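# Load a syringe into the pump and lock the pusher

## Task

Prepare the syringe pump. Set the syringe into its cradle so the flange sits in the slot, and lower the clamp onto it. Move the pusher up to the plunger, as near as it can lock without pressing the plunger in, and leave it locked in that spot. If the plunger gets pushed in, the task fails. The pusher is held in racks by two spring levers; squeeze both tabs so both levers are clear before sliding it, and slide it only then.

## Robot and tools

ROBOT. Two arms, left_arm and right_arm, each ending in a five-finger hand. The right arm has a right hand and the left arm a mirrored left hand. Calibrated bases in the scene frame: left_arm at (+0.006, +0.401, 0) m, quat_wxyz (+1.000, 0, 0, -0.016); right_arm at (-0.025, -0.339, 0) m, quat_wxyz (+1.000, 0, 0, +0.024). A fixed post stands behind the arms, and a camera stand sits between them just behind the bases; do not strike either.

FRAME. The scene frame has its origin at table-top height midway between the nominal bases. +z is up, +x points out over the table, and left_arm is on the +y side. Image left/right does not match arm names. Every reported hand position (metres), quat_wxyz and velocity is in this frame. Each arm is steered by its hand point: a spot 0.05 m in front of the palm and 0.15 m out from the wrist face. Its +z runs along straight fingers, +y out of the palm, and +x across the palm away from the thumb on the right hand (toward the thumb on the left hand). Fingertips extend 0.06-0.07 m past the point. With level fingers the wrist may hang lower than the point and hit the table first. A bracket on the little-finger side of the wrist can also collide.

THE 28-NUMBER ROW. One flat list covers both arms, every value in [-1, 1]: left dx, dy, dz, rx, ry, rz; left hand little, ring, middle, index, thumb_bend, thumb_turn, force_limit, speed; then the same fourteen for the right arm. dx..rz are an offset, not a pose: a displacement along scene axes measured from that arm's current Hand target, with rx, ry, rz forming one rotation vector turning about the Hand target position. Scale: 1.0 equals 0.6 m or 180 degrees. Sending six zeros asks nothing new of that arm. Finger values: +1 open/straight, -1 closed/curled; thumb_turn -1 puts the thumb opposite the fingers, +1 beside the palm. force_limit runs from about 0 N at -1 to 10 N at +1 (15 N for the two thumb motors); speed rises from near 0 at -1 to full at +0.48 and above. Hand numbers are absolute targets, never 'no change': to keep a hand as is, resend the last eight numbers you actually sent it (or, before any, its hand_measured six plus hand_force_limit and hand_speed). For a soft grip close at speed -0.94 or lower. Thumb-in grips suit objects about 0.035-0.065 m thick or handles down to about 0.025 m.

TOOLS.
execute_actions(actions, cameras): actions is a list of actions; each action is a table of up to 15 rows of 28 numbers, one row per 1/30 s step, the last row held to step 15. All rows of an action count from the Hand target at that action's start, so repeating an offset moves further. An empty actions list returns camera images.
move(target, speed, blend, stop_force, zero, blocking, cameras): drives each hand point straight toward an offset target (one 28-number row, or up to 15 rows all measured from the same starting Hand targets). speed is m/s, 0.002 to 3.6, default 0.25; rotation limited to twice that in rad/s. blend is a corner-rounding distance in m, 0 = stop at each target. stop_force, 3 to 120 N, ends an arm's path when its wrist sensor feels that much push against its travel; slow speeds (about 0.005 m/s) make touches gentle. zero (default true) rezeroes the sensor before the move. blocking=false returns early but cannot be combined with stop_force. Moves cap at 10 s, do not avoid obstacles, and are refused if a wrist would pass too near its base axis. The result adds a 'move:' line such as done, off_target, moving, held or fault, plus limits such as paced or held.
wait(seconds): lets time pass, 0 to 3600, sending nothing new.
stop(): brakes a running move.
zoom_image(camera, region): enlarges a pixel box [x0, y0, x1, y1] (max 504 by 504) of the newest image from cam_high (896x504), cam_low (896x504), cam_left_wrist (672x504) or cam_right_wrist (672x504).
show_instructions(): shows the reference images.
zero_wrist_force(arm): zeroes left_arm or right_arm's wrist sensor.
finished_scene(scene): ends the scene for good; scene is 1 or omitted. The pump must stay ready without the robot.

RESULTS. Each call reports per arm: end_effector_position, end_effector_quat_wxyz, velocities (omitted while joints are still), Hand target (the last commanded pose after clipping; the next offset starts from it, and the hand often rests slightly short), Joint positions and torques, Wrist force and Wrist torque in the hand's own axes plus a peak line, and for the hand: hand_measured, hand_stopped_by (moving, target, force, stalled, fault), hand_load_n (positive when pushing a finger open; falls to about 0 when a grip is lost), hand_force_limit, hand_speed. MOTOR HOT warns at 70 °C; at 85 °C the arm brakes for 30-60 s.

LIMITS AND CAUTIONS. Orientation commands are clipped to 32 degrees from the measured orientation per step. Joint torque limits: 130 N m for shoulder and elbow, 24.3 N m for the wrists; about 150 N of outside force, or a joint straying from its planned path, triggers a 10 s fault stop. Arms are stiff, so aiming even a little past firm contact can fault; back off by commanding past the hand point. Keep the arms from pressing on each other or closing a hand on the other hand. Avoid drops, releasing moving parts, fast impacts, heavy finger loads, and anything leaving the table. Above all, approach the plunger gently so it is not pushed in.

Each tool is called after "Call:" by a JSON object that holds its "op" and its "data".

Reference images:

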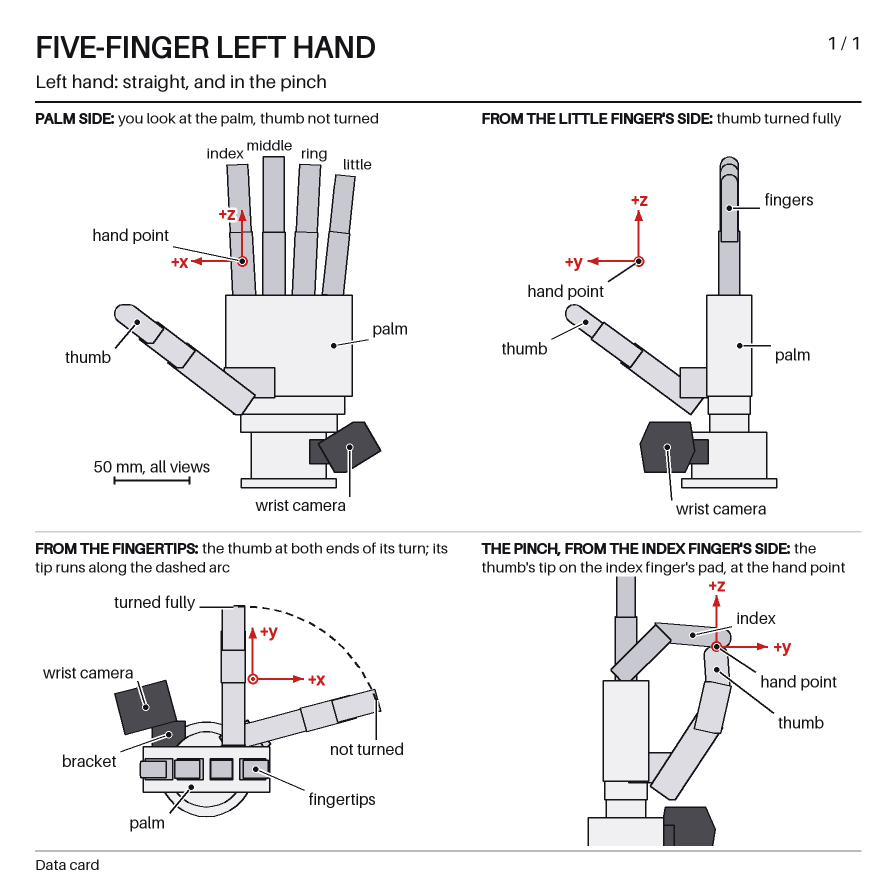

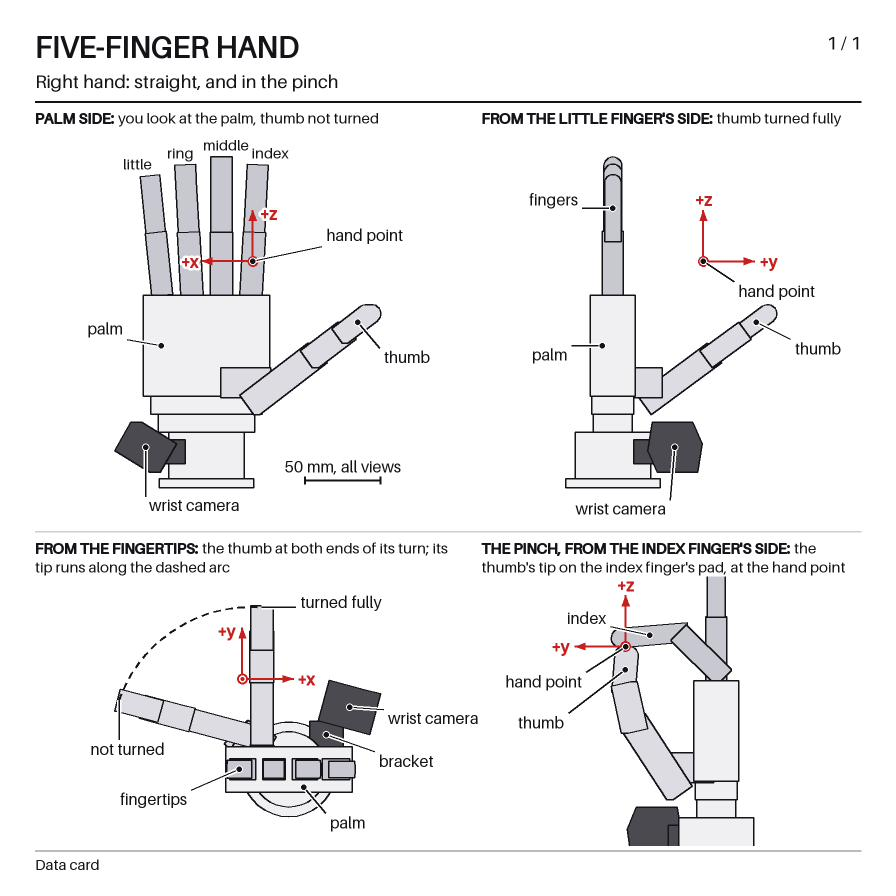

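## Session

Call:
{"op": "execute_actions", "data": {"actions": []}}

Scene clock: 0.00 s.
left_arm: end_effector_position=(+0.2001, +0.4013, +0.2770) hand_measured=(+1.000, +1.000, +1.000, +1.000, +1.000, +1.000) hand_load_n=(-0.5, +0.0, +0.0, +0.0, +0.0, +0.0) hand_stopped_by=(target, target, target, target, target, target) hand_force_limit=0.00 hand_speed=-0.80 end_effector_quat_wxyz=(-0.023, +0.485, +0.874, -0.016) | right_arm: end_effector_position=(+0.4466, +0.0890, +0.1727) hand_measured=(+1.000, +1.000, +1.000, +1.000, +1.000, +1.000) hand_load_n=(+0.0, +0.0, +0.0, +0.0, +0.0, +0.0) hand_stopped_by=(target, target, target, target, target, target) hand_force_limit=0.00 hand_speed=-0.80 end_effector_quat_wxyz=(+0.072, -0.354, +0.926, +0.107)
Joint positions: left_arm=[3.683 -1.164 -2.05 1.592 -1.593 -0.048] | right_arm=[0.28 -0.904 1.119 1.219 1.353 -1.957]
Joint velocities: within noise
Joint torques (N m): no reading
Motor temperatures (°C): left_arm=[35 26 30 41 39 35] | right_arm=[28 27 30 32 38 37]
Wrist force (N): no reading
Wrist torque (N m): no reading
Wrist force, peak (N): no reading
Hand target: left_arm +0.2001, +0.4013, +0.2770; -0.023, +0.485, +0.874, -0.016 | right_arm +0.4466, +0.0890, +0.1727; +0.072, -0.354, +0.926, +0.107

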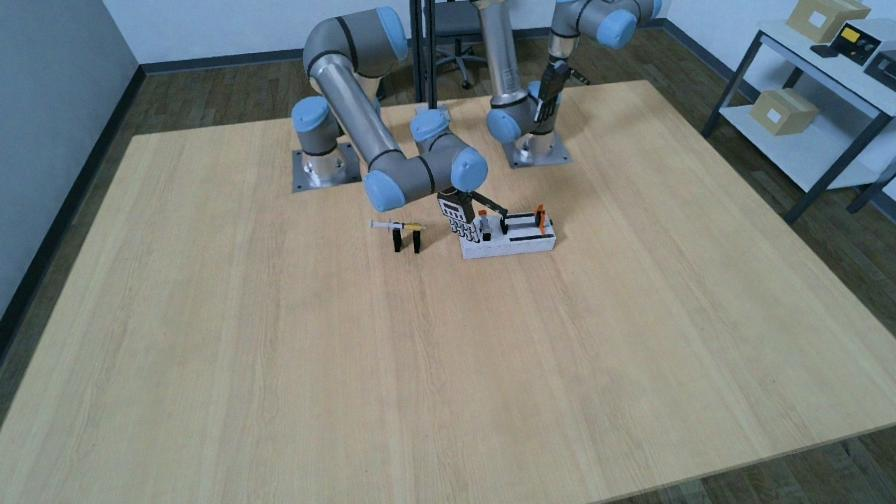

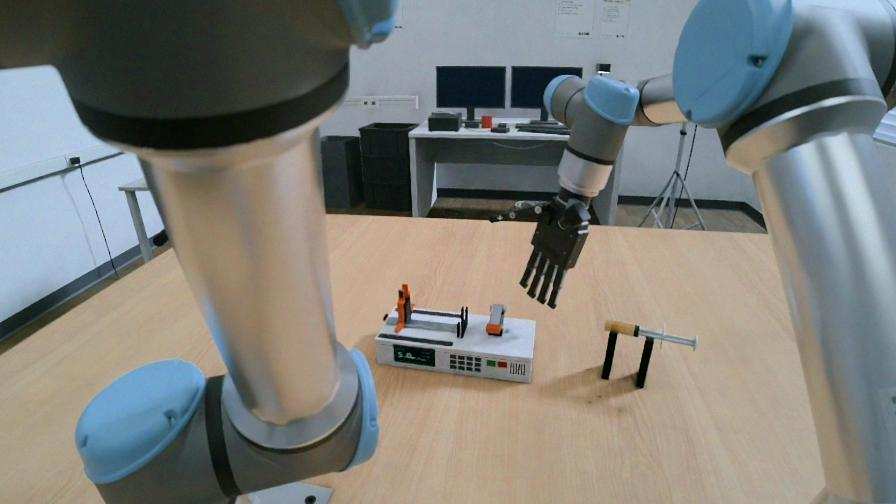

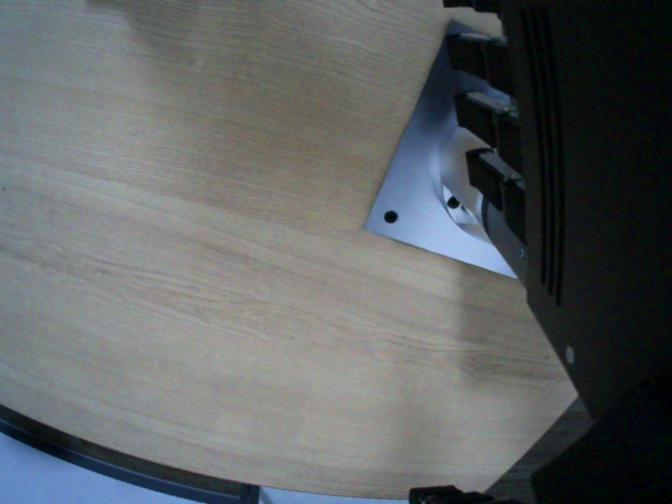

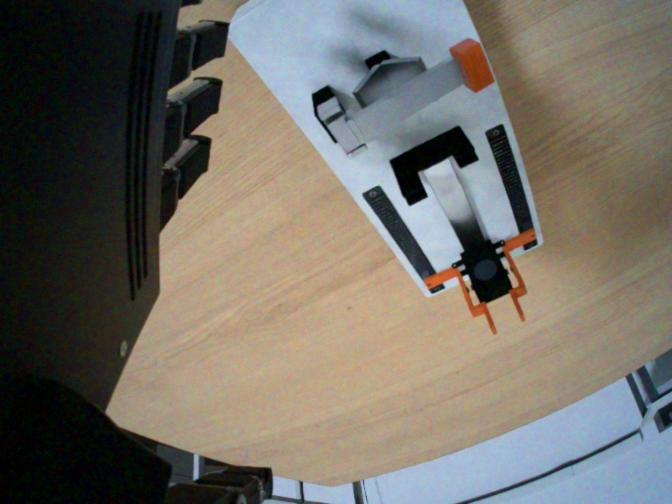

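Call:
{"op": "zoom_image", "data": {"camera": "cam_low", "region": [350, 250, 570, 400]}}

Call:
{"op": "zoom_image", "data": {"camera": "cam_low", "region": [560, 290, 740, 410]}}

Call:
{"op": "zoom_image", "data": {"camera": "cam_high", "region": [350, 180, 580, 280]}}

Call:
{"op": "zoom_image", "data": {"camera": "cam_right_wrist", "region": [220, 0, 600, 350]}}

Scaled by 2.291 from the camera's image (finer frame: 1280x720).

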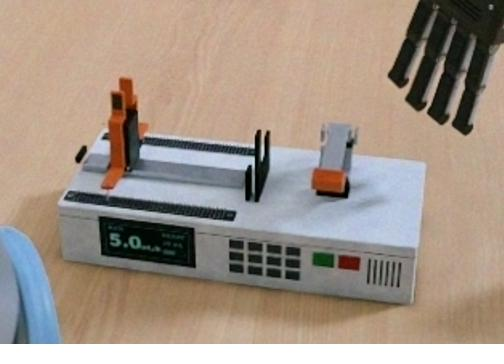

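Scaled by 2.800 from the camera's image (finer frame: 1280x720).

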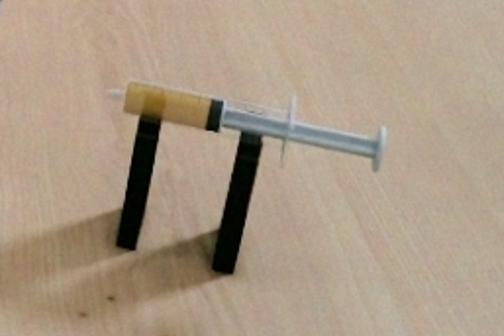

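Scaled by 2.191 from the camera's image (finer frame: 1280x720).

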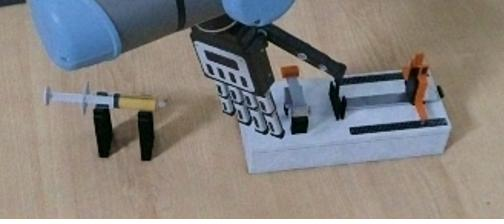

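Scaled by 1.326 from the camera's image (finer frame: 960x720).

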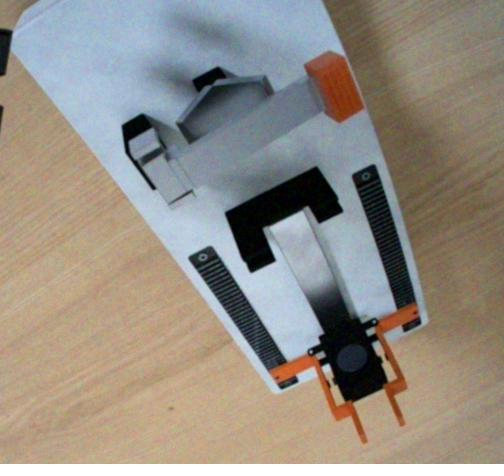

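Call:
{"op": "move", "data": {"target": [[0,0,0,0,0,0,1,1,1,1,1,1,0,-0.8,0,0,0.2,0,0,0,1,1,1,1,1,1,0,-0.8],[0,0,0,0,0,0,1,1,1,1,1,1,0,-0.8,-0.0777,-0.315,0.2955,-0.070,0.047,-0.2316,1,1,1,1,1,1,0,-0.8]], "blend": [0.05,0], "cameras": ["all"]}}

Scene clock: 94.90 s.
left_arm: end_effector_position=(+0.2001, +0.4013, +0.2770) hand_measured=(+1.000, +1.000, +1.000, +1.000, +1.000, +1.000) hand_load_n=(+0.0, +0.0, +0.0, +0.0, +0.0, -0.5) hand_stopped_by=(target, target, target, target, target, target) hand_force_limit=0.00 hand_speed=-0.80 end_effector_quat_wxyz=(-0.023, +0.485, +0.874, -0.016) | right_arm: end_effector_position=(+0.4000, -0.0999, +0.3500) hand_measured=(+1.000, +1.000, +1.000, +1.000, +1.000, +1.000) hand_load_n=(+0.0, +0.0, +0.0, +0.0, +0.0, +0.0) hand_stopped_by=(target, target, target, target, target, target) hand_force_limit=0.00 hand_speed=-0.80 end_effector_quat_wxyz=(+0.000, +0.001, +1.000, -0.001)
Joint positions: left_arm=[3.683 -1.164 -2.05 1.592 -1.593 -0.048] | right_arm=[0.065 -1.282 1.205 1.649 1.572 -1.455]
Joint torques (N m): left_arm=[0.68 1.19 18.41 -2.51 -0.11 0.07] | right_arm=[-10.27 -39.37 -6.34 5.47 1.87 1.85]
Wrist force (N): left_arm=[0.1 0.0 -0.3] | right_arm=[-0.4 1.1 -0.1]
Wrist torque (N m): left_arm=[0.01 -0.04 0.00] | right_arm=[0.20 0.11 -0.08]
Wrist force, peak (N): left_arm=[-0.3 -0.7 -0.1] | right_arm=[0.1 0.4 1.6]
Hand target: left_arm +0.2001, +0.4013, +0.2770; -0.023, +0.485, +0.874, -0.016 | right_arm +0.4000, -0.1000, +0.3500; +0.000, +0.001, +1.000, -0.001
Off the commanded pose: left_arm 0.000 m, 0 deg | right_arm 0.000 m, 0 deg.
move: done

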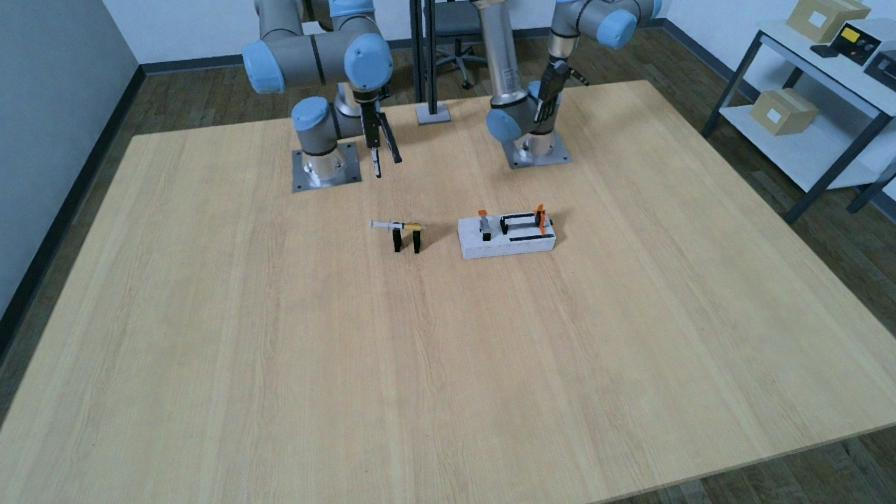

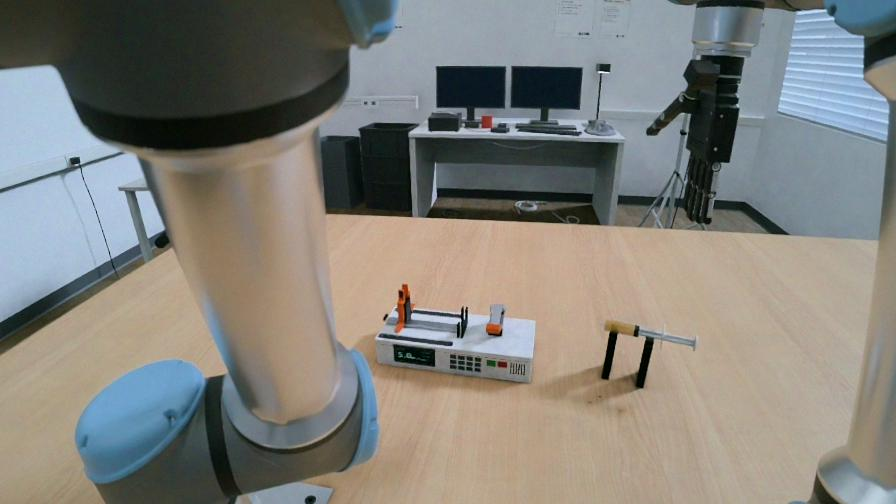

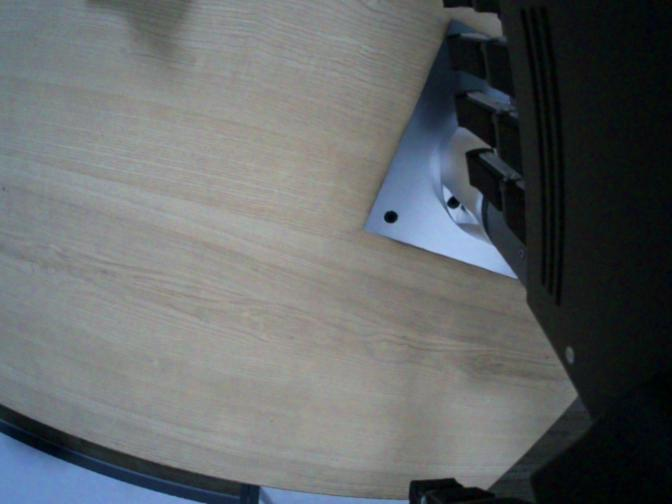

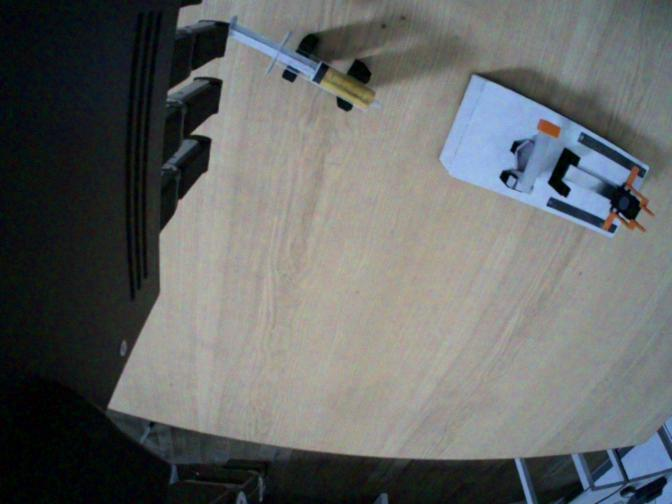

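Call:
{"op": "zoom_image", "data": {"camera": "cam_right_wrist", "region": [430, 50, 670, 250]}}

Call:
{"op": "zoom_image", "data": {"camera": "cam_right_wrist", "region": [210, 0, 410, 140]}}

Call:
{"op": "zoom_image", "data": {"camera": "cam_high", "region": [350, 180, 580, 280]}}

Call:
{"op": "zoom_image", "data": {"camera": "cam_low", "region": [360, 260, 550, 400]}}

Scaled by 2.100 from the camera's image (finer frame: 960x720).

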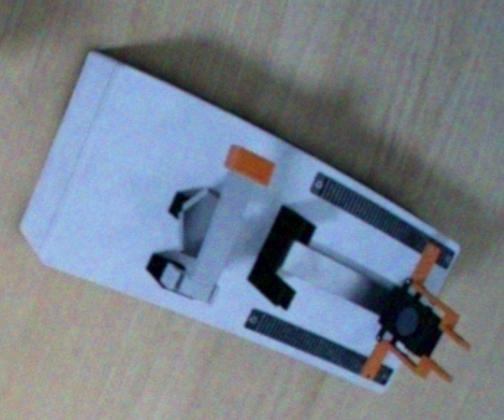

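Scaled by 2.520 from the camera's image (finer frame: 960x720).

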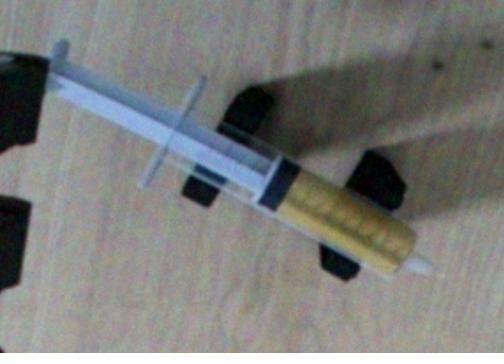

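Scaled by 2.191 from the camera's image (finer frame: 1280x720).

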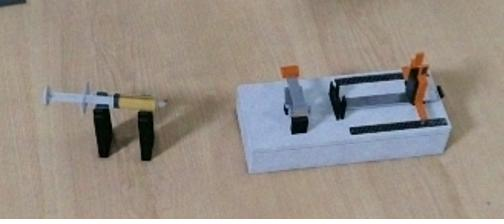

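Scaled by 2.653 from the camera's image (finer frame: 1280x720).

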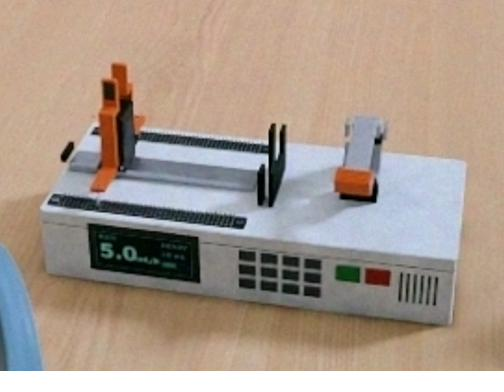

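Call:
{"op": "move", "data": {"target": [0,0,0,0,0,0,1,1,1,1,1,1,0,-0.8,0,0.1666667,0,0,0,0,1,1,1,1,1,1,0,-0.8], "cameras": ["cam_right_wrist"]}}

Call:
{"op": "zoom_image", "data": {"camera": "cam_right_wrist", "region": [300, 30, 540, 210]}}

Call:
{"op": "move", "data": {"target": [0,0,0,0,0,0,1,1,1,1,1,1,0,-0.8,-0.1666667,0,0,0,0,0,1,1,1,1,1,1,0,-0.8], "cameras": ["cam_right_wrist"]}}

Call:
{"op": "zoom_image", "data": {"camera": "cam_right_wrist", "region": [340, 0, 660, 240]}}

Call:
{"op": "move", "data": {"target": [0,0,0,0,0,0,1,1,1,1,1,1,0,-0.8,0,0,-0.1666667,0,0,0,1,1,1,1,1,1,0,-0.8], "cameras": ["cam_right_wrist"]}}

Call:
{"op": "zoom_image", "data": {"camera": "cam_right_wrist", "region": [340, 0, 660, 240]}}

Scene clock: 137.53 s.
left_arm: end_effector_position=(+0.2001, +0.4013, +0.2770) hand_measured=(+1.000, +1.000, +1.000, +1.000, +1.000, +1.000) hand_load_n=(+0.0, +0.0, +0.0, +0.0, +0.0, -0.5) hand_stopped_by=(target, target, target, target, target, target) hand_force_limit=0.00 hand_speed=-0.80 end_effector_quat_wxyz=(-0.023, +0.485, +0.874, -0.016) | right_arm: end_effector_position=(+0.4000, +0.0000, +0.3500) hand_measured=(+1.000, +1.000, +1.000, +1.000, +1.000, +1.000) hand_load_n=(+0.0, +0.0, +0.0, +0.0, +0.0, +0.0) hand_stopped_by=(target, target, target, target, target, target) hand_force_limit=0.00 hand_speed=-0.80 end_effector_quat_wxyz=(+0.000, +0.001, +1.000, -0.001)
Joint positions: left_arm=[3.683 -1.164 -2.05 1.592 -1.593 -0.048] | right_arm=[0.288 -1.146 1.016 1.701 1.572 -1.232]
Joint torques (N m): left_arm=[0.96 1.03 19.22 -2.44 -0.18 0.03] | right_arm=[12.12 -22 -25.5 5.38 1.74 1.8]
Wrist force (N): left_arm=[-0.1 -0.4 -0.1] | right_arm=[-0.5 1.1 -0.3]
Wrist torque (N m): left_arm=[-0.05 0.00 0.00] | right_arm=[0.21 0.12 -0.08]
Wrist force, peak (N): left_arm=[0.1 -0.8 0.1] | right_arm=[-0.5 2.4 0.2]
Hand target: left_arm +0.2001, +0.4013, +0.2770; -0.023, +0.485, +0.874, -0.016 | right_arm +0.4000, +0.0000, +0.3500; +0.000, +0.001, +1.000, -0.001
Off the commanded pose: left_arm 0.000 m, 0 deg | right_arm 0.000 m, 0 deg.
move: done

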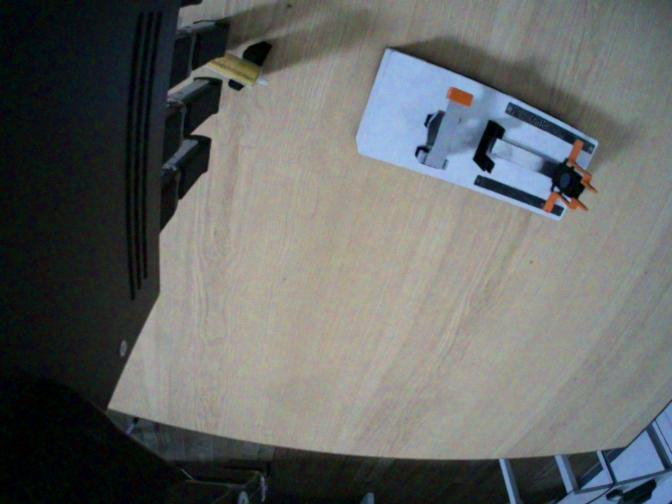

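Scaled by 2.100 from the camera's image (finer frame: 960x720).

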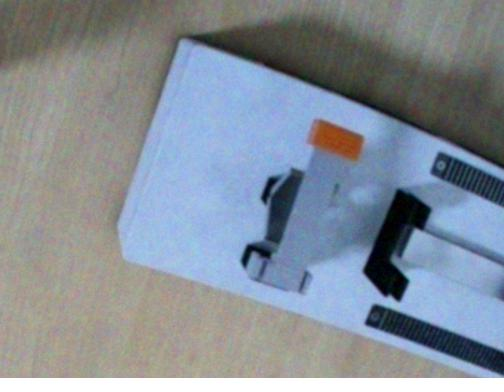

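Scene clock: 138.53 s.
left_arm: end_effector_position=(+0.2001, +0.4013, +0.2770) hand_measured=(+1.000, +1.000, +1.000, +1.000, +1.000, +1.000) hand_load_n=(+0.0, +0.0, +0.0, +0.0, +0.0, +0.0) hand_stopped_by=(target, target, target, target, target, target) hand_force_limit=0.00 hand_speed=-0.80 end_effector_quat_wxyz=(-0.023, +0.485, +0.874, -0.016) | right_arm: end_effector_position=(+0.3001, +0.0000, +0.3500) hand_measured=(+1.000, +1.000, +1.000, +1.000, +1.000, +1.000) hand_load_n=(+0.0, +0.0, +0.0, +0.0, +0.0, +0.0) hand_stopped_by=(target, target, target, target, target, target) hand_force_limit=0.00 hand_speed=-0.80 end_effector_quat_wxyz=(-0.001, +0.001, +1.000, -0.001)
Joint positions: left_arm=[3.683 -1.164 -2.05 1.592 -1.593 -0.048] | right_arm=[0.376 -1.354 1.296 1.63 1.572 -1.145]
Joint torques (N m): left_arm=[0.47 1.04 19.29 -2.37 -0.35 -0.19] | right_arm=[13.41 -38.2 -8.66 -0.13 -1.61 1.76]
Wrist force (N): left_arm=[-0.2 -0.5 0.1] | right_arm=[-0.7 1.3 0.1]
Wrist torque (N m): left_arm=[-0.08 0.03 0.00] | right_arm=[0.21 0.17 -0.09]
Wrist force, peak (N): left_arm=[-0.2 -0.6 -0.2] | right_arm=[-1.8 1.1 0.0]
Hand target: left_arm +0.2001, +0.4013, +0.2770; -0.023, +0.485, +0.874, -0.016 | right_arm +0.3000, +0.0000, +0.3500; +0.000, +0.001, +1.000, -0.001
Off the commanded pose: left_arm 0.000 m, 0 deg | right_arm 0.000 m, 0 deg.
move: done

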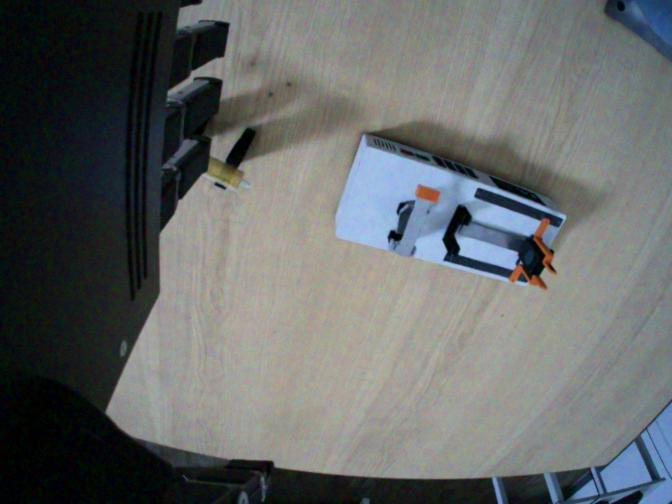

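Scaled by 1.575 from the camera's image (finer frame: 960x720).

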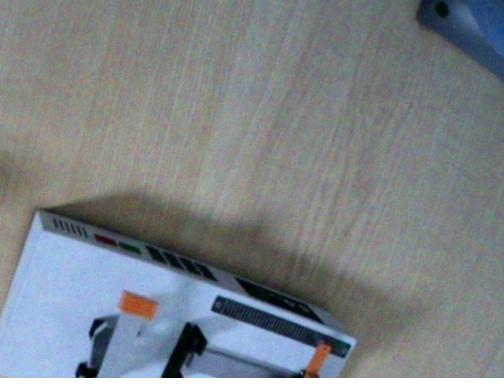

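Scene clock: 139.57 s.
left_arm: end_effector_position=(+0.2001, +0.4013, +0.2770) hand_measured=(+1.000, +1.000, +1.000, +1.000, +1.000, +1.000) hand_load_n=(+0.0, +0.0, +0.0, +0.0, +0.0, +0.0) hand_stopped_by=(target, target, target, target, target, target) hand_force_limit=0.00 hand_speed=-0.80 end_effector_quat_wxyz=(-0.023, +0.485, +0.874, -0.016) | right_arm: end_effector_position=(+0.3000, +0.0000, +0.2501) hand_measured=(+1.000, +1.000, +1.000, +1.000, +1.000, +1.000) hand_load_n=(+0.0, +0.0, +0.0, +0.0, +0.0, +0.5) hand_stopped_by=(target, target, target, target, target, target) hand_force_limit=0.00 hand_speed=-0.80 end_effector_quat_wxyz=(+0.000, +0.001, +1.000, -0.001)
Joint positions: left_arm=[3.683 -1.164 -2.05 1.592 -1.593 -0.048] | right_arm=[0.376 -1.338 1.532 1.378 1.572 -1.145]
Joint torques (N m): left_arm=[0.75 1.27 18.73 -2.61 -0.34 -0.01] | right_arm=[-11.34 -14.24 -9.94 -0.62 -1.72 -1.64]
Wrist force (N): left_arm=[0.1 -0.5 -0.2] | right_arm=[-0.3 1.1 0.3]
Wrist torque (N m): left_arm=[-0.06 -0.04 0.02] | right_arm=[0.17 0.10 -0.05]
Wrist force, peak (N): left_arm=[0.3 -0.9 -0.1] | right_arm=[-0.6 1.6 -0.7]
Hand target: left_arm +0.2001, +0.4013, +0.2770; -0.023, +0.485, +0.874, -0.016 | right_arm +0.3000, +0.0000, +0.2500; +0.000, +0.001, +1.000, -0.001
Off the commanded pose: left_arm 0.000 m, 0 deg | right_arm 0.000 m, 0 deg.
move: done

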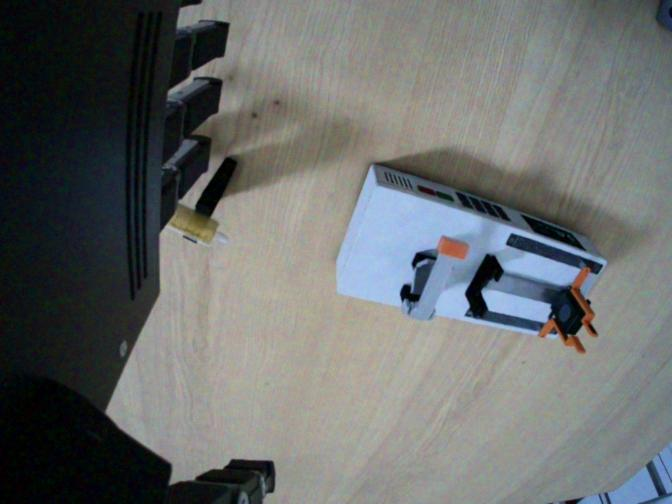

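Scaled by 1.575 from the camera's image (finer frame: 960x720).

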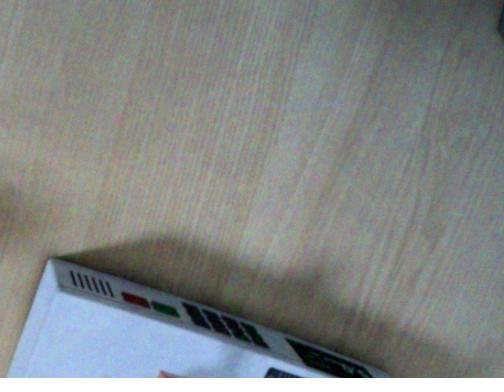

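Call:
{"op": "move", "data": {"target": [[0,0,0,0,0,0,1,1,1,1,1,1,0,-0.8,0,-0.0833,0.25,0,0,0,1,1,1,1,1,1,0,-0.8],[0,0,0,0,0,0,1,1,1,1,1,1,0,-0.8,0.117,-0.0833,0.25,0.3849,0.3849,-0.3849,1,1,1,1,1,1,0,-0.8],[0,0,0,0,0,0,1,1,1,1,1,1,0,-0.8,0.117,-0.0833,-0.05,0.3849,0.3849,-0.3849,1,1,1,1,1,1,0,-0.8]], "blend": [0.03,0.03,0], "cameras": ["all"]}}

Scene clock: 221.43 s.
left_arm: end_effector_position=(+0.2001, +0.4013, +0.2770) hand_measured=(+1.000, +1.000, +1.000, +1.000, +1.000, +1.000) hand_load_n=(+0.0, +0.0, +0.0, +0.0, -0.5, +0.0) hand_stopped_by=(target, target, target, target, target, target) hand_force_limit=0.00 hand_speed=-0.80 end_effector_quat_wxyz=(-0.023, +0.485, +0.874, -0.016) | right_arm: end_effector_position=(+0.3702, -0.0500, +0.2200) hand_measured=(+1.000, +1.000, +1.000, +1.000, +1.000, +1.000) hand_load_n=(+0.0, +0.0, +0.0, +0.0, +0.0, +0.0) hand_stopped_by=(target, target, target, target, target, target) hand_force_limit=0.00 hand_speed=-0.80 end_effector_quat_wxyz=(+0.501, -0.500, -0.499, -0.499)
Joint positions: left_arm=[3.683 -1.164 -2.05 1.592 -1.593 -0.048] | right_arm=[-0.339 -1.048 2.366 1.827 0.292 -1.572]
Joint torques (N m): left_arm=[0.18 0.07 18.3 -2.56 -0.24 0.11] | right_arm=[12.18 -12.93 -13.56 -2.65 -1.6 1.6]
Wrist force (N): left_arm=[0.0 -0.1 -0.2] | right_arm=[-0.7 1.0 0.4]
Wrist torque (N m): left_arm=[-0.01 -0.02 0.00] | right_arm=[0.35 0.33 -0.23]
Wrist force, peak (N): left_arm=[-0.3 -0.8 -0.3] | right_arm=[-2.2 0.8 0.5]
Hand target: left_arm +0.2001, +0.4013, +0.2770; -0.023, +0.485, +0.874, -0.016 | right_arm +0.3702, -0.0500, +0.2200; +0.501, -0.500, -0.500, -0.499
Off the commanded pose: left_arm 0.000 m, 0 deg | right_arm 0.000 m, 0 deg.
move: done

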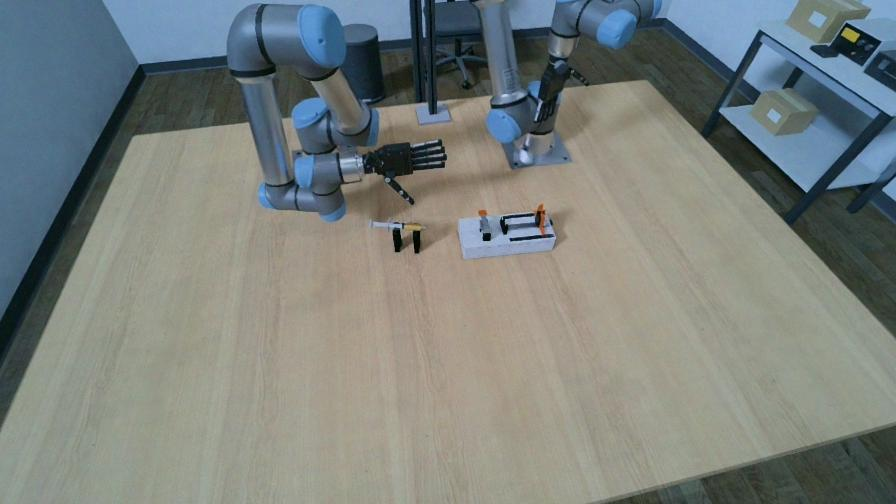

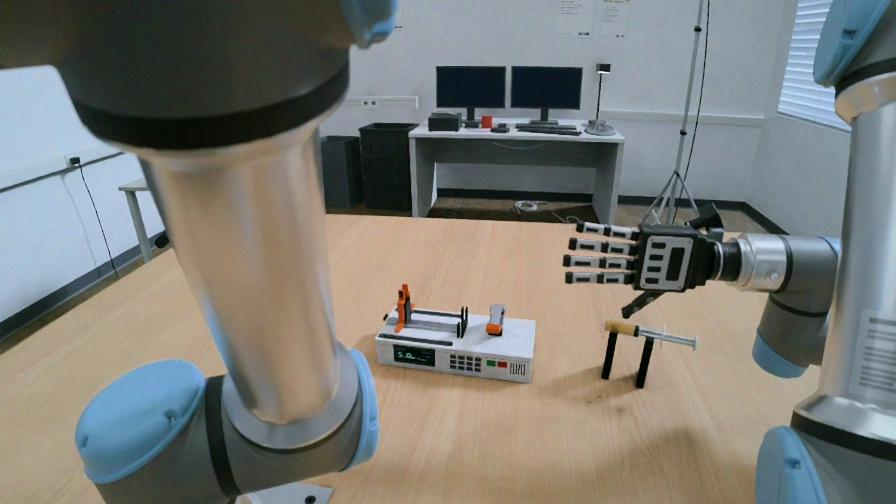

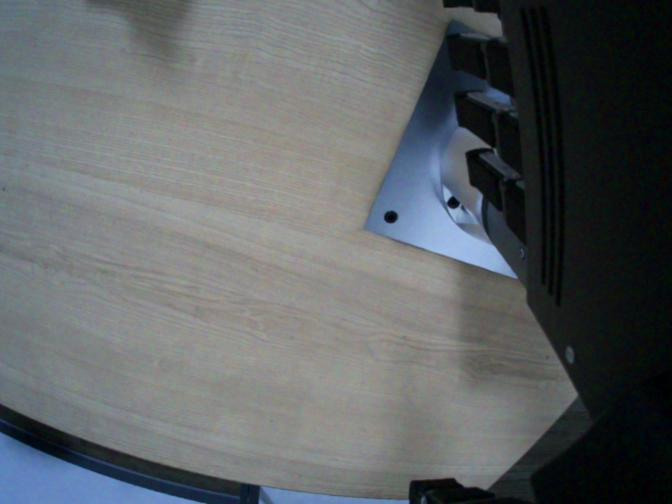

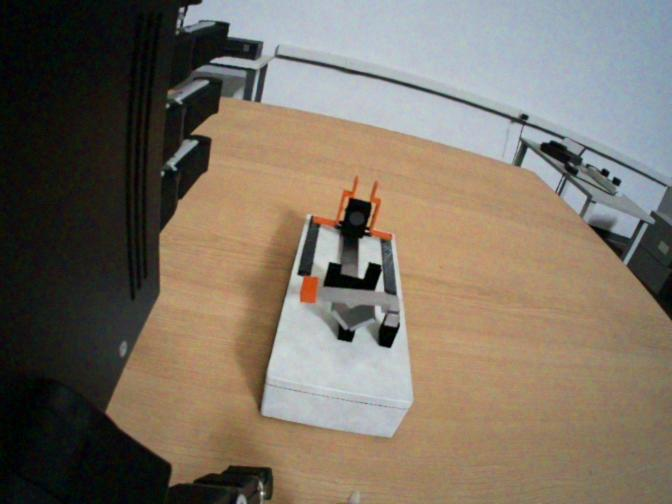

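Call:
{"op": "zoom_image", "data": {"camera": "cam_right_wrist", "region": [250, 160, 430, 440]}}

Call:
{"op": "zoom_image", "data": {"camera": "cam_low", "region": [560, 200, 740, 410]}}

Scaled by 1.800 from the camera's image (finer frame: 960x720).

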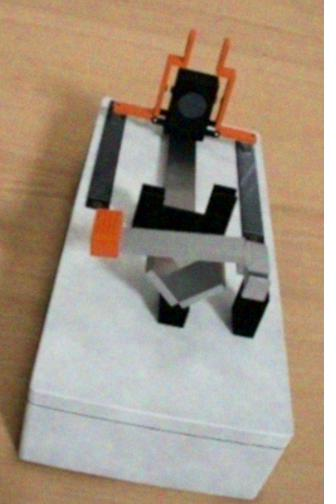

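Scaled by 2.400 from the camera's image (finer frame: 1280x720).

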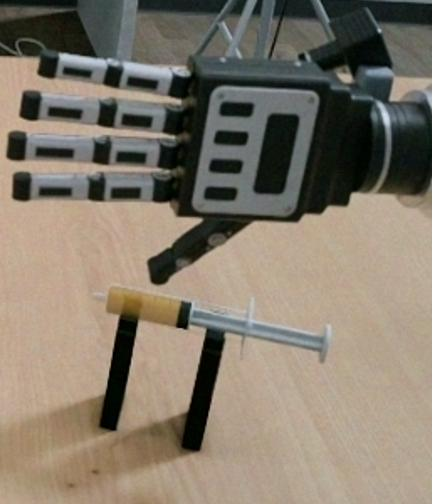

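Call:
{"op": "move", "data": {"target": [[0,0,0,0,0,0,1,1,1,1,1,1,0,-0.8,0,0,0.2167,0,0,0,1,1,1,1,1,1,0,-0.8],[0,0,0,0,0,0,1,1,1,1,1,1,0,-0.8,0.033,-0.1333,0.2167,-0.5,0,0,1,1,1,1,1,1,0,-0.8],[0,0,0,0,0,0,1,1,1,1,1,1,0,-0.8,0.033,-0.1333,-0.0333,-0.5,0,0,1,1,1,1,1,1,0,-0.8]], "blend": [0.03,0.03,0], "cameras": ["cam_low","cam_right_wrist"]}}

Call:
{"op": "zoom_image", "data": {"camera": "cam_right_wrist", "region": [220, 120, 500, 400]}}

Scene clock: 337.30 s.
left_arm: end_effector_position=(+0.2001, +0.4013, +0.2770) hand_measured=(+1.000, +1.000, +1.000, +1.000, +1.000, +1.000) hand_load_n=(+0.0, +0.0, +0.0, +0.0, +0.0, +0.0) hand_stopped_by=(target, target, target, target, target, target) hand_force_limit=0.00 hand_speed=-0.80 end_effector_quat_wxyz=(-0.023, +0.485, +0.874, -0.016) | right_arm: end_effector_position=(+0.3900, -0.1299, +0.2001) hand_measured=(+1.000, +1.000, +1.000, +1.000, +1.000, +1.000) hand_load_n=(+0.0, +0.0, +0.0, +0.0, +0.0, +0.0) hand_stopped_by=(target, target, target, target, target, target) hand_force_limit=0.00 hand_speed=-0.80 end_effector_quat_wxyz=(-0.001, +0.708, +0.706, +0.000)
Joint positions: left_arm=[3.683 -1.164 -2.05 1.592 -1.593 -0.048] | right_arm=[0.229 -1.254 1.554 1.272 1.57 0.279]
Joint torques (N m): left_arm=[0.49 0.74 18.83 -3 -0.34 0.06] | right_arm=[-10.8 -17.82 -6.94 -0.29 -0.88 -1.72]
Wrist force (N): left_arm=[0.1 -0.4 -0.1] | right_arm=[0.2 1.2 0.2]
Wrist torque (N m): left_arm=[-0.07 -0.03 0.02] | right_arm=[0.21 -0.01 0.01]
Wrist force, peak (N): left_arm=[0.0 -0.7 0.5] | right_arm=[-1.9 1.2 0.5]
Hand target: left_arm +0.2001, +0.4013, +0.2770; -0.023, +0.485, +0.874, -0.016 | right_arm +0.3900, -0.1299, +0.2000; -0.001, +0.708, +0.706, +0.000
Off the commanded pose: left_arm 0.000 m, 0 deg | right_arm 0.000 m, 0 deg.
move: done

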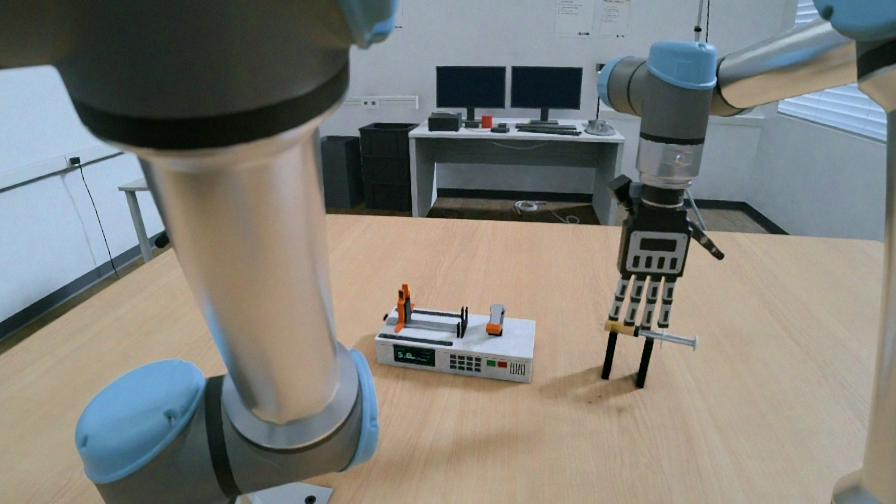

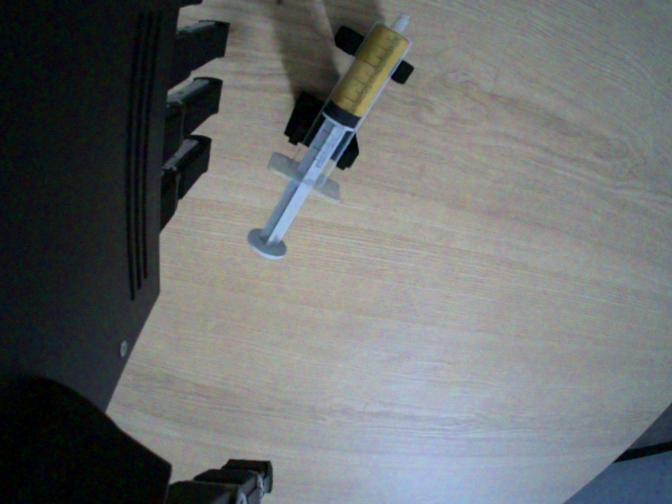

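Scaled by 1.800 from the camera's image (finer frame: 960x720).

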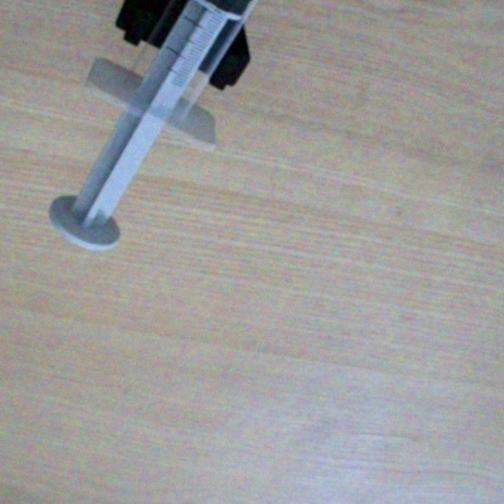

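Call:
{"op": "move", "data": {"target": [0,0,0,0,0,0,1,1,1,1,1,1,0,-0.8,0,0.1,-0.01667,0,0,0,1,1,1,1,1,1,0,-0.8], "cameras": ["cam_right_wrist"]}}

Call:
{"op": "zoom_image", "data": {"camera": "cam_right_wrist", "region": [240, 120, 480, 360]}}

Scene clock: 360.93 s.
left_arm: end_effector_position=(+0.2001, +0.4013, +0.2770) hand_measured=(+1.000, +1.000, +1.000, +1.000, +1.000, +1.000) hand_load_n=(+0.0, +0.0, +0.0, +0.5, +0.0, +0.0) hand_stopped_by=(target, target, target, target, target, target) hand_force_limit=0.00 hand_speed=-0.80 end_effector_quat_wxyz=(-0.023, +0.485, +0.874, -0.016) | right_arm: end_effector_position=(+0.3900, -0.0700, +0.1900) hand_measured=(+1.000, +1.000, +1.000, +1.000, +1.000, +1.000) hand_load_n=(+0.0, +0.0, +0.5, +0.0, -0.5, +0.0) hand_stopped_by=(target, target, target, target, target, target) hand_force_limit=0.00 hand_speed=-0.80 end_effector_quat_wxyz=(-0.001, +0.708, +0.706, +0.000)
Joint positions: left_arm=[3.683 -1.164 -2.05 1.592 -1.593 -0.048] | right_arm=[0.361 -1.161 1.451 1.282 1.569 0.412]
Joint torques (N m): left_arm=[0.26 1.26 18.46 -2.96 -0.5 -0.05] | right_arm=[13.4 -21.59 -24.71 5.46 1.85 2.06]
Wrist force (N): left_arm=[0.1 -0.4 -0.1] | right_arm=[0.1 1.6 -0.2]
Wrist torque (N m): left_arm=[-0.07 -0.03 0.01] | right_arm=[0.28 0.02 -0.05]
Wrist force, peak (N): left_arm=[-0.4 -0.7 0.1] | right_arm=[-1.3 1.3 -0.2]
Hand target: left_arm +0.2001, +0.4013, +0.2770; -0.023, +0.485, +0.874, -0.016 | right_arm +0.3900, -0.0699, +0.1900; -0.001, +0.708, +0.706, +0.000
Off the commanded pose: left_arm 0.000 m, 0 deg | right_arm 0.000 m, 0 deg.
move: done

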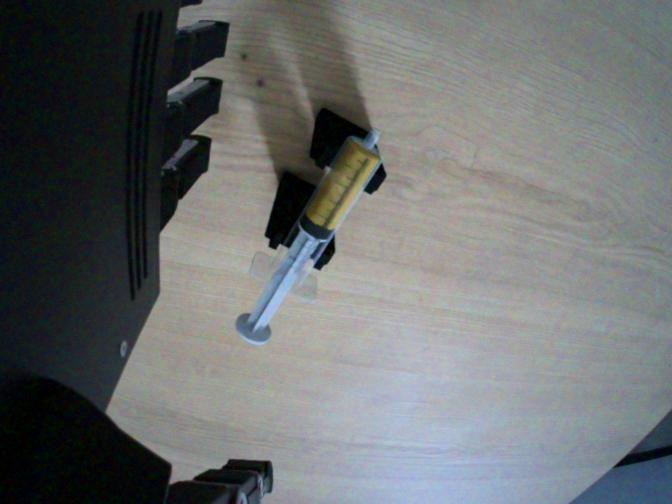

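Scaled by 2.100 from the camera's image (finer frame: 960x720).

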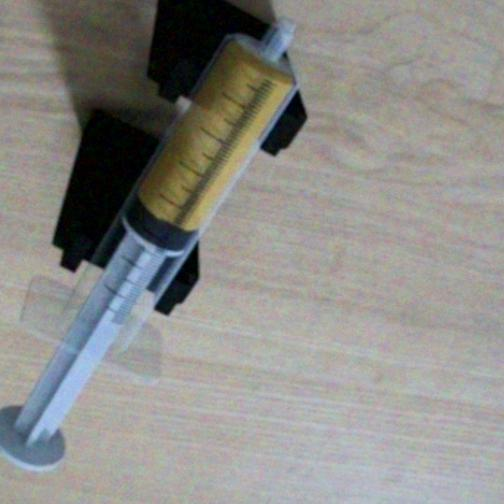

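Call:
{"op": "move", "data": {"target": [[0,0,0,0,0,0,1,1,1,1,1,1,0,-0.8,0,0,0.08333,0,0,0,1,1,1,1,1,1,0,-0.8],[0,0,0,0,0,0,1,1,1,1,1,1,0,-0.8,0.06667,0.31667,0.08333,0,0,0,1,1,1,1,1,1,0,-0.8]], "blend": [0.03,0], "cameras": ["cam_right_wrist"]}}

Call:
{"op": "zoom_image", "data": {"camera": "cam_right_wrist", "region": [220, 20, 500, 440]}}

Scene clock: 398.50 s.
left_arm: end_effector_position=(+0.2001, +0.4013, +0.2770) hand_measured=(+1.000, +1.000, +1.000, +1.000, +1.000, +1.000) hand_load_n=(+0.0, +0.0, +0.0, +0.0, +0.0, +0.0) hand_stopped_by=(target, target, target, target, target, target) hand_force_limit=0.00 hand_speed=-0.80 end_effector_quat_wxyz=(-0.023, +0.485, +0.874, -0.016) | right_arm: end_effector_position=(+0.4300, +0.1201, +0.2400) hand_measured=(+1.000, +1.000, +1.000, +1.000, +1.000, +1.000) hand_load_n=(+0.0, +0.0, +0.0, +0.0, +0.0, +0.0) hand_stopped_by=(target, target, target, target, target, target) hand_force_limit=0.00 hand_speed=-0.80 end_effector_quat_wxyz=(-0.001, +0.708, +0.706, +0.000)
Joint positions: left_arm=[3.683 -1.164 -2.05 1.592 -1.593 -0.048] | right_arm=[0.63 -0.694 0.551 1.714 1.569 0.68]
Joint torques (N m): left_arm=[0.34 1.15 18.86 -2.97 -0.51 -0.14] | right_arm=[12.51 -36.57 -25.22 5.22 1.89 1.66]
Wrist force (N): left_arm=[-0.2 -0.3 0.2] | right_arm=[-0.4 1.2 -0.3]
Wrist torque (N m): left_arm=[-0.06 0.03 0.00] | right_arm=[0.22 0.09 -0.09]
Wrist force, peak (N): left_arm=[-0.1 -0.8 0.3] | right_arm=[0.1 1.3 1.5]
Hand target: left_arm +0.2001, +0.4013, +0.2770; -0.023, +0.485, +0.874, -0.016 | right_arm +0.4300, +0.1201, +0.2400; -0.001, +0.708, +0.706, +0.000
Off the commanded pose: left_arm 0.000 m, 0 deg | right_arm 0.000 m, 0 deg.
move: done; blend cut to 0.025 m at target 1

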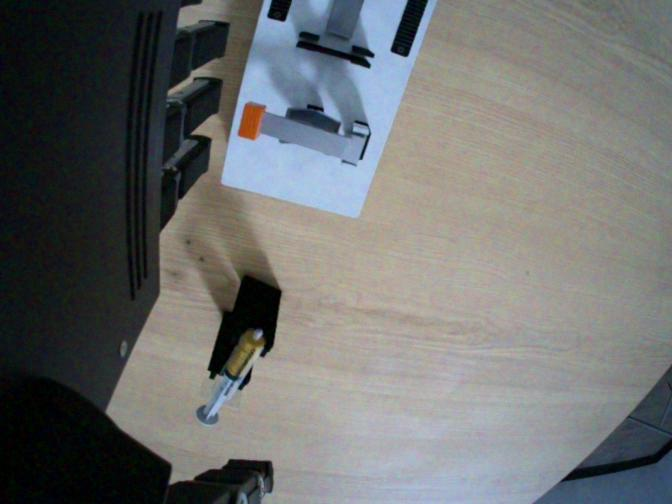

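Scaled by 1.200 from the camera's image (finer frame: 960x720).

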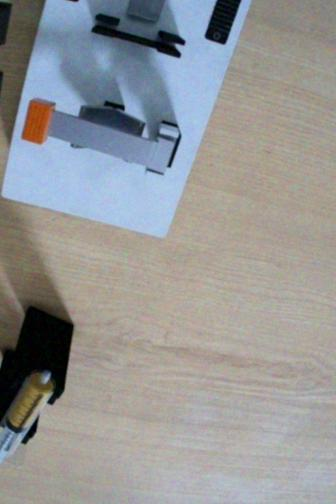

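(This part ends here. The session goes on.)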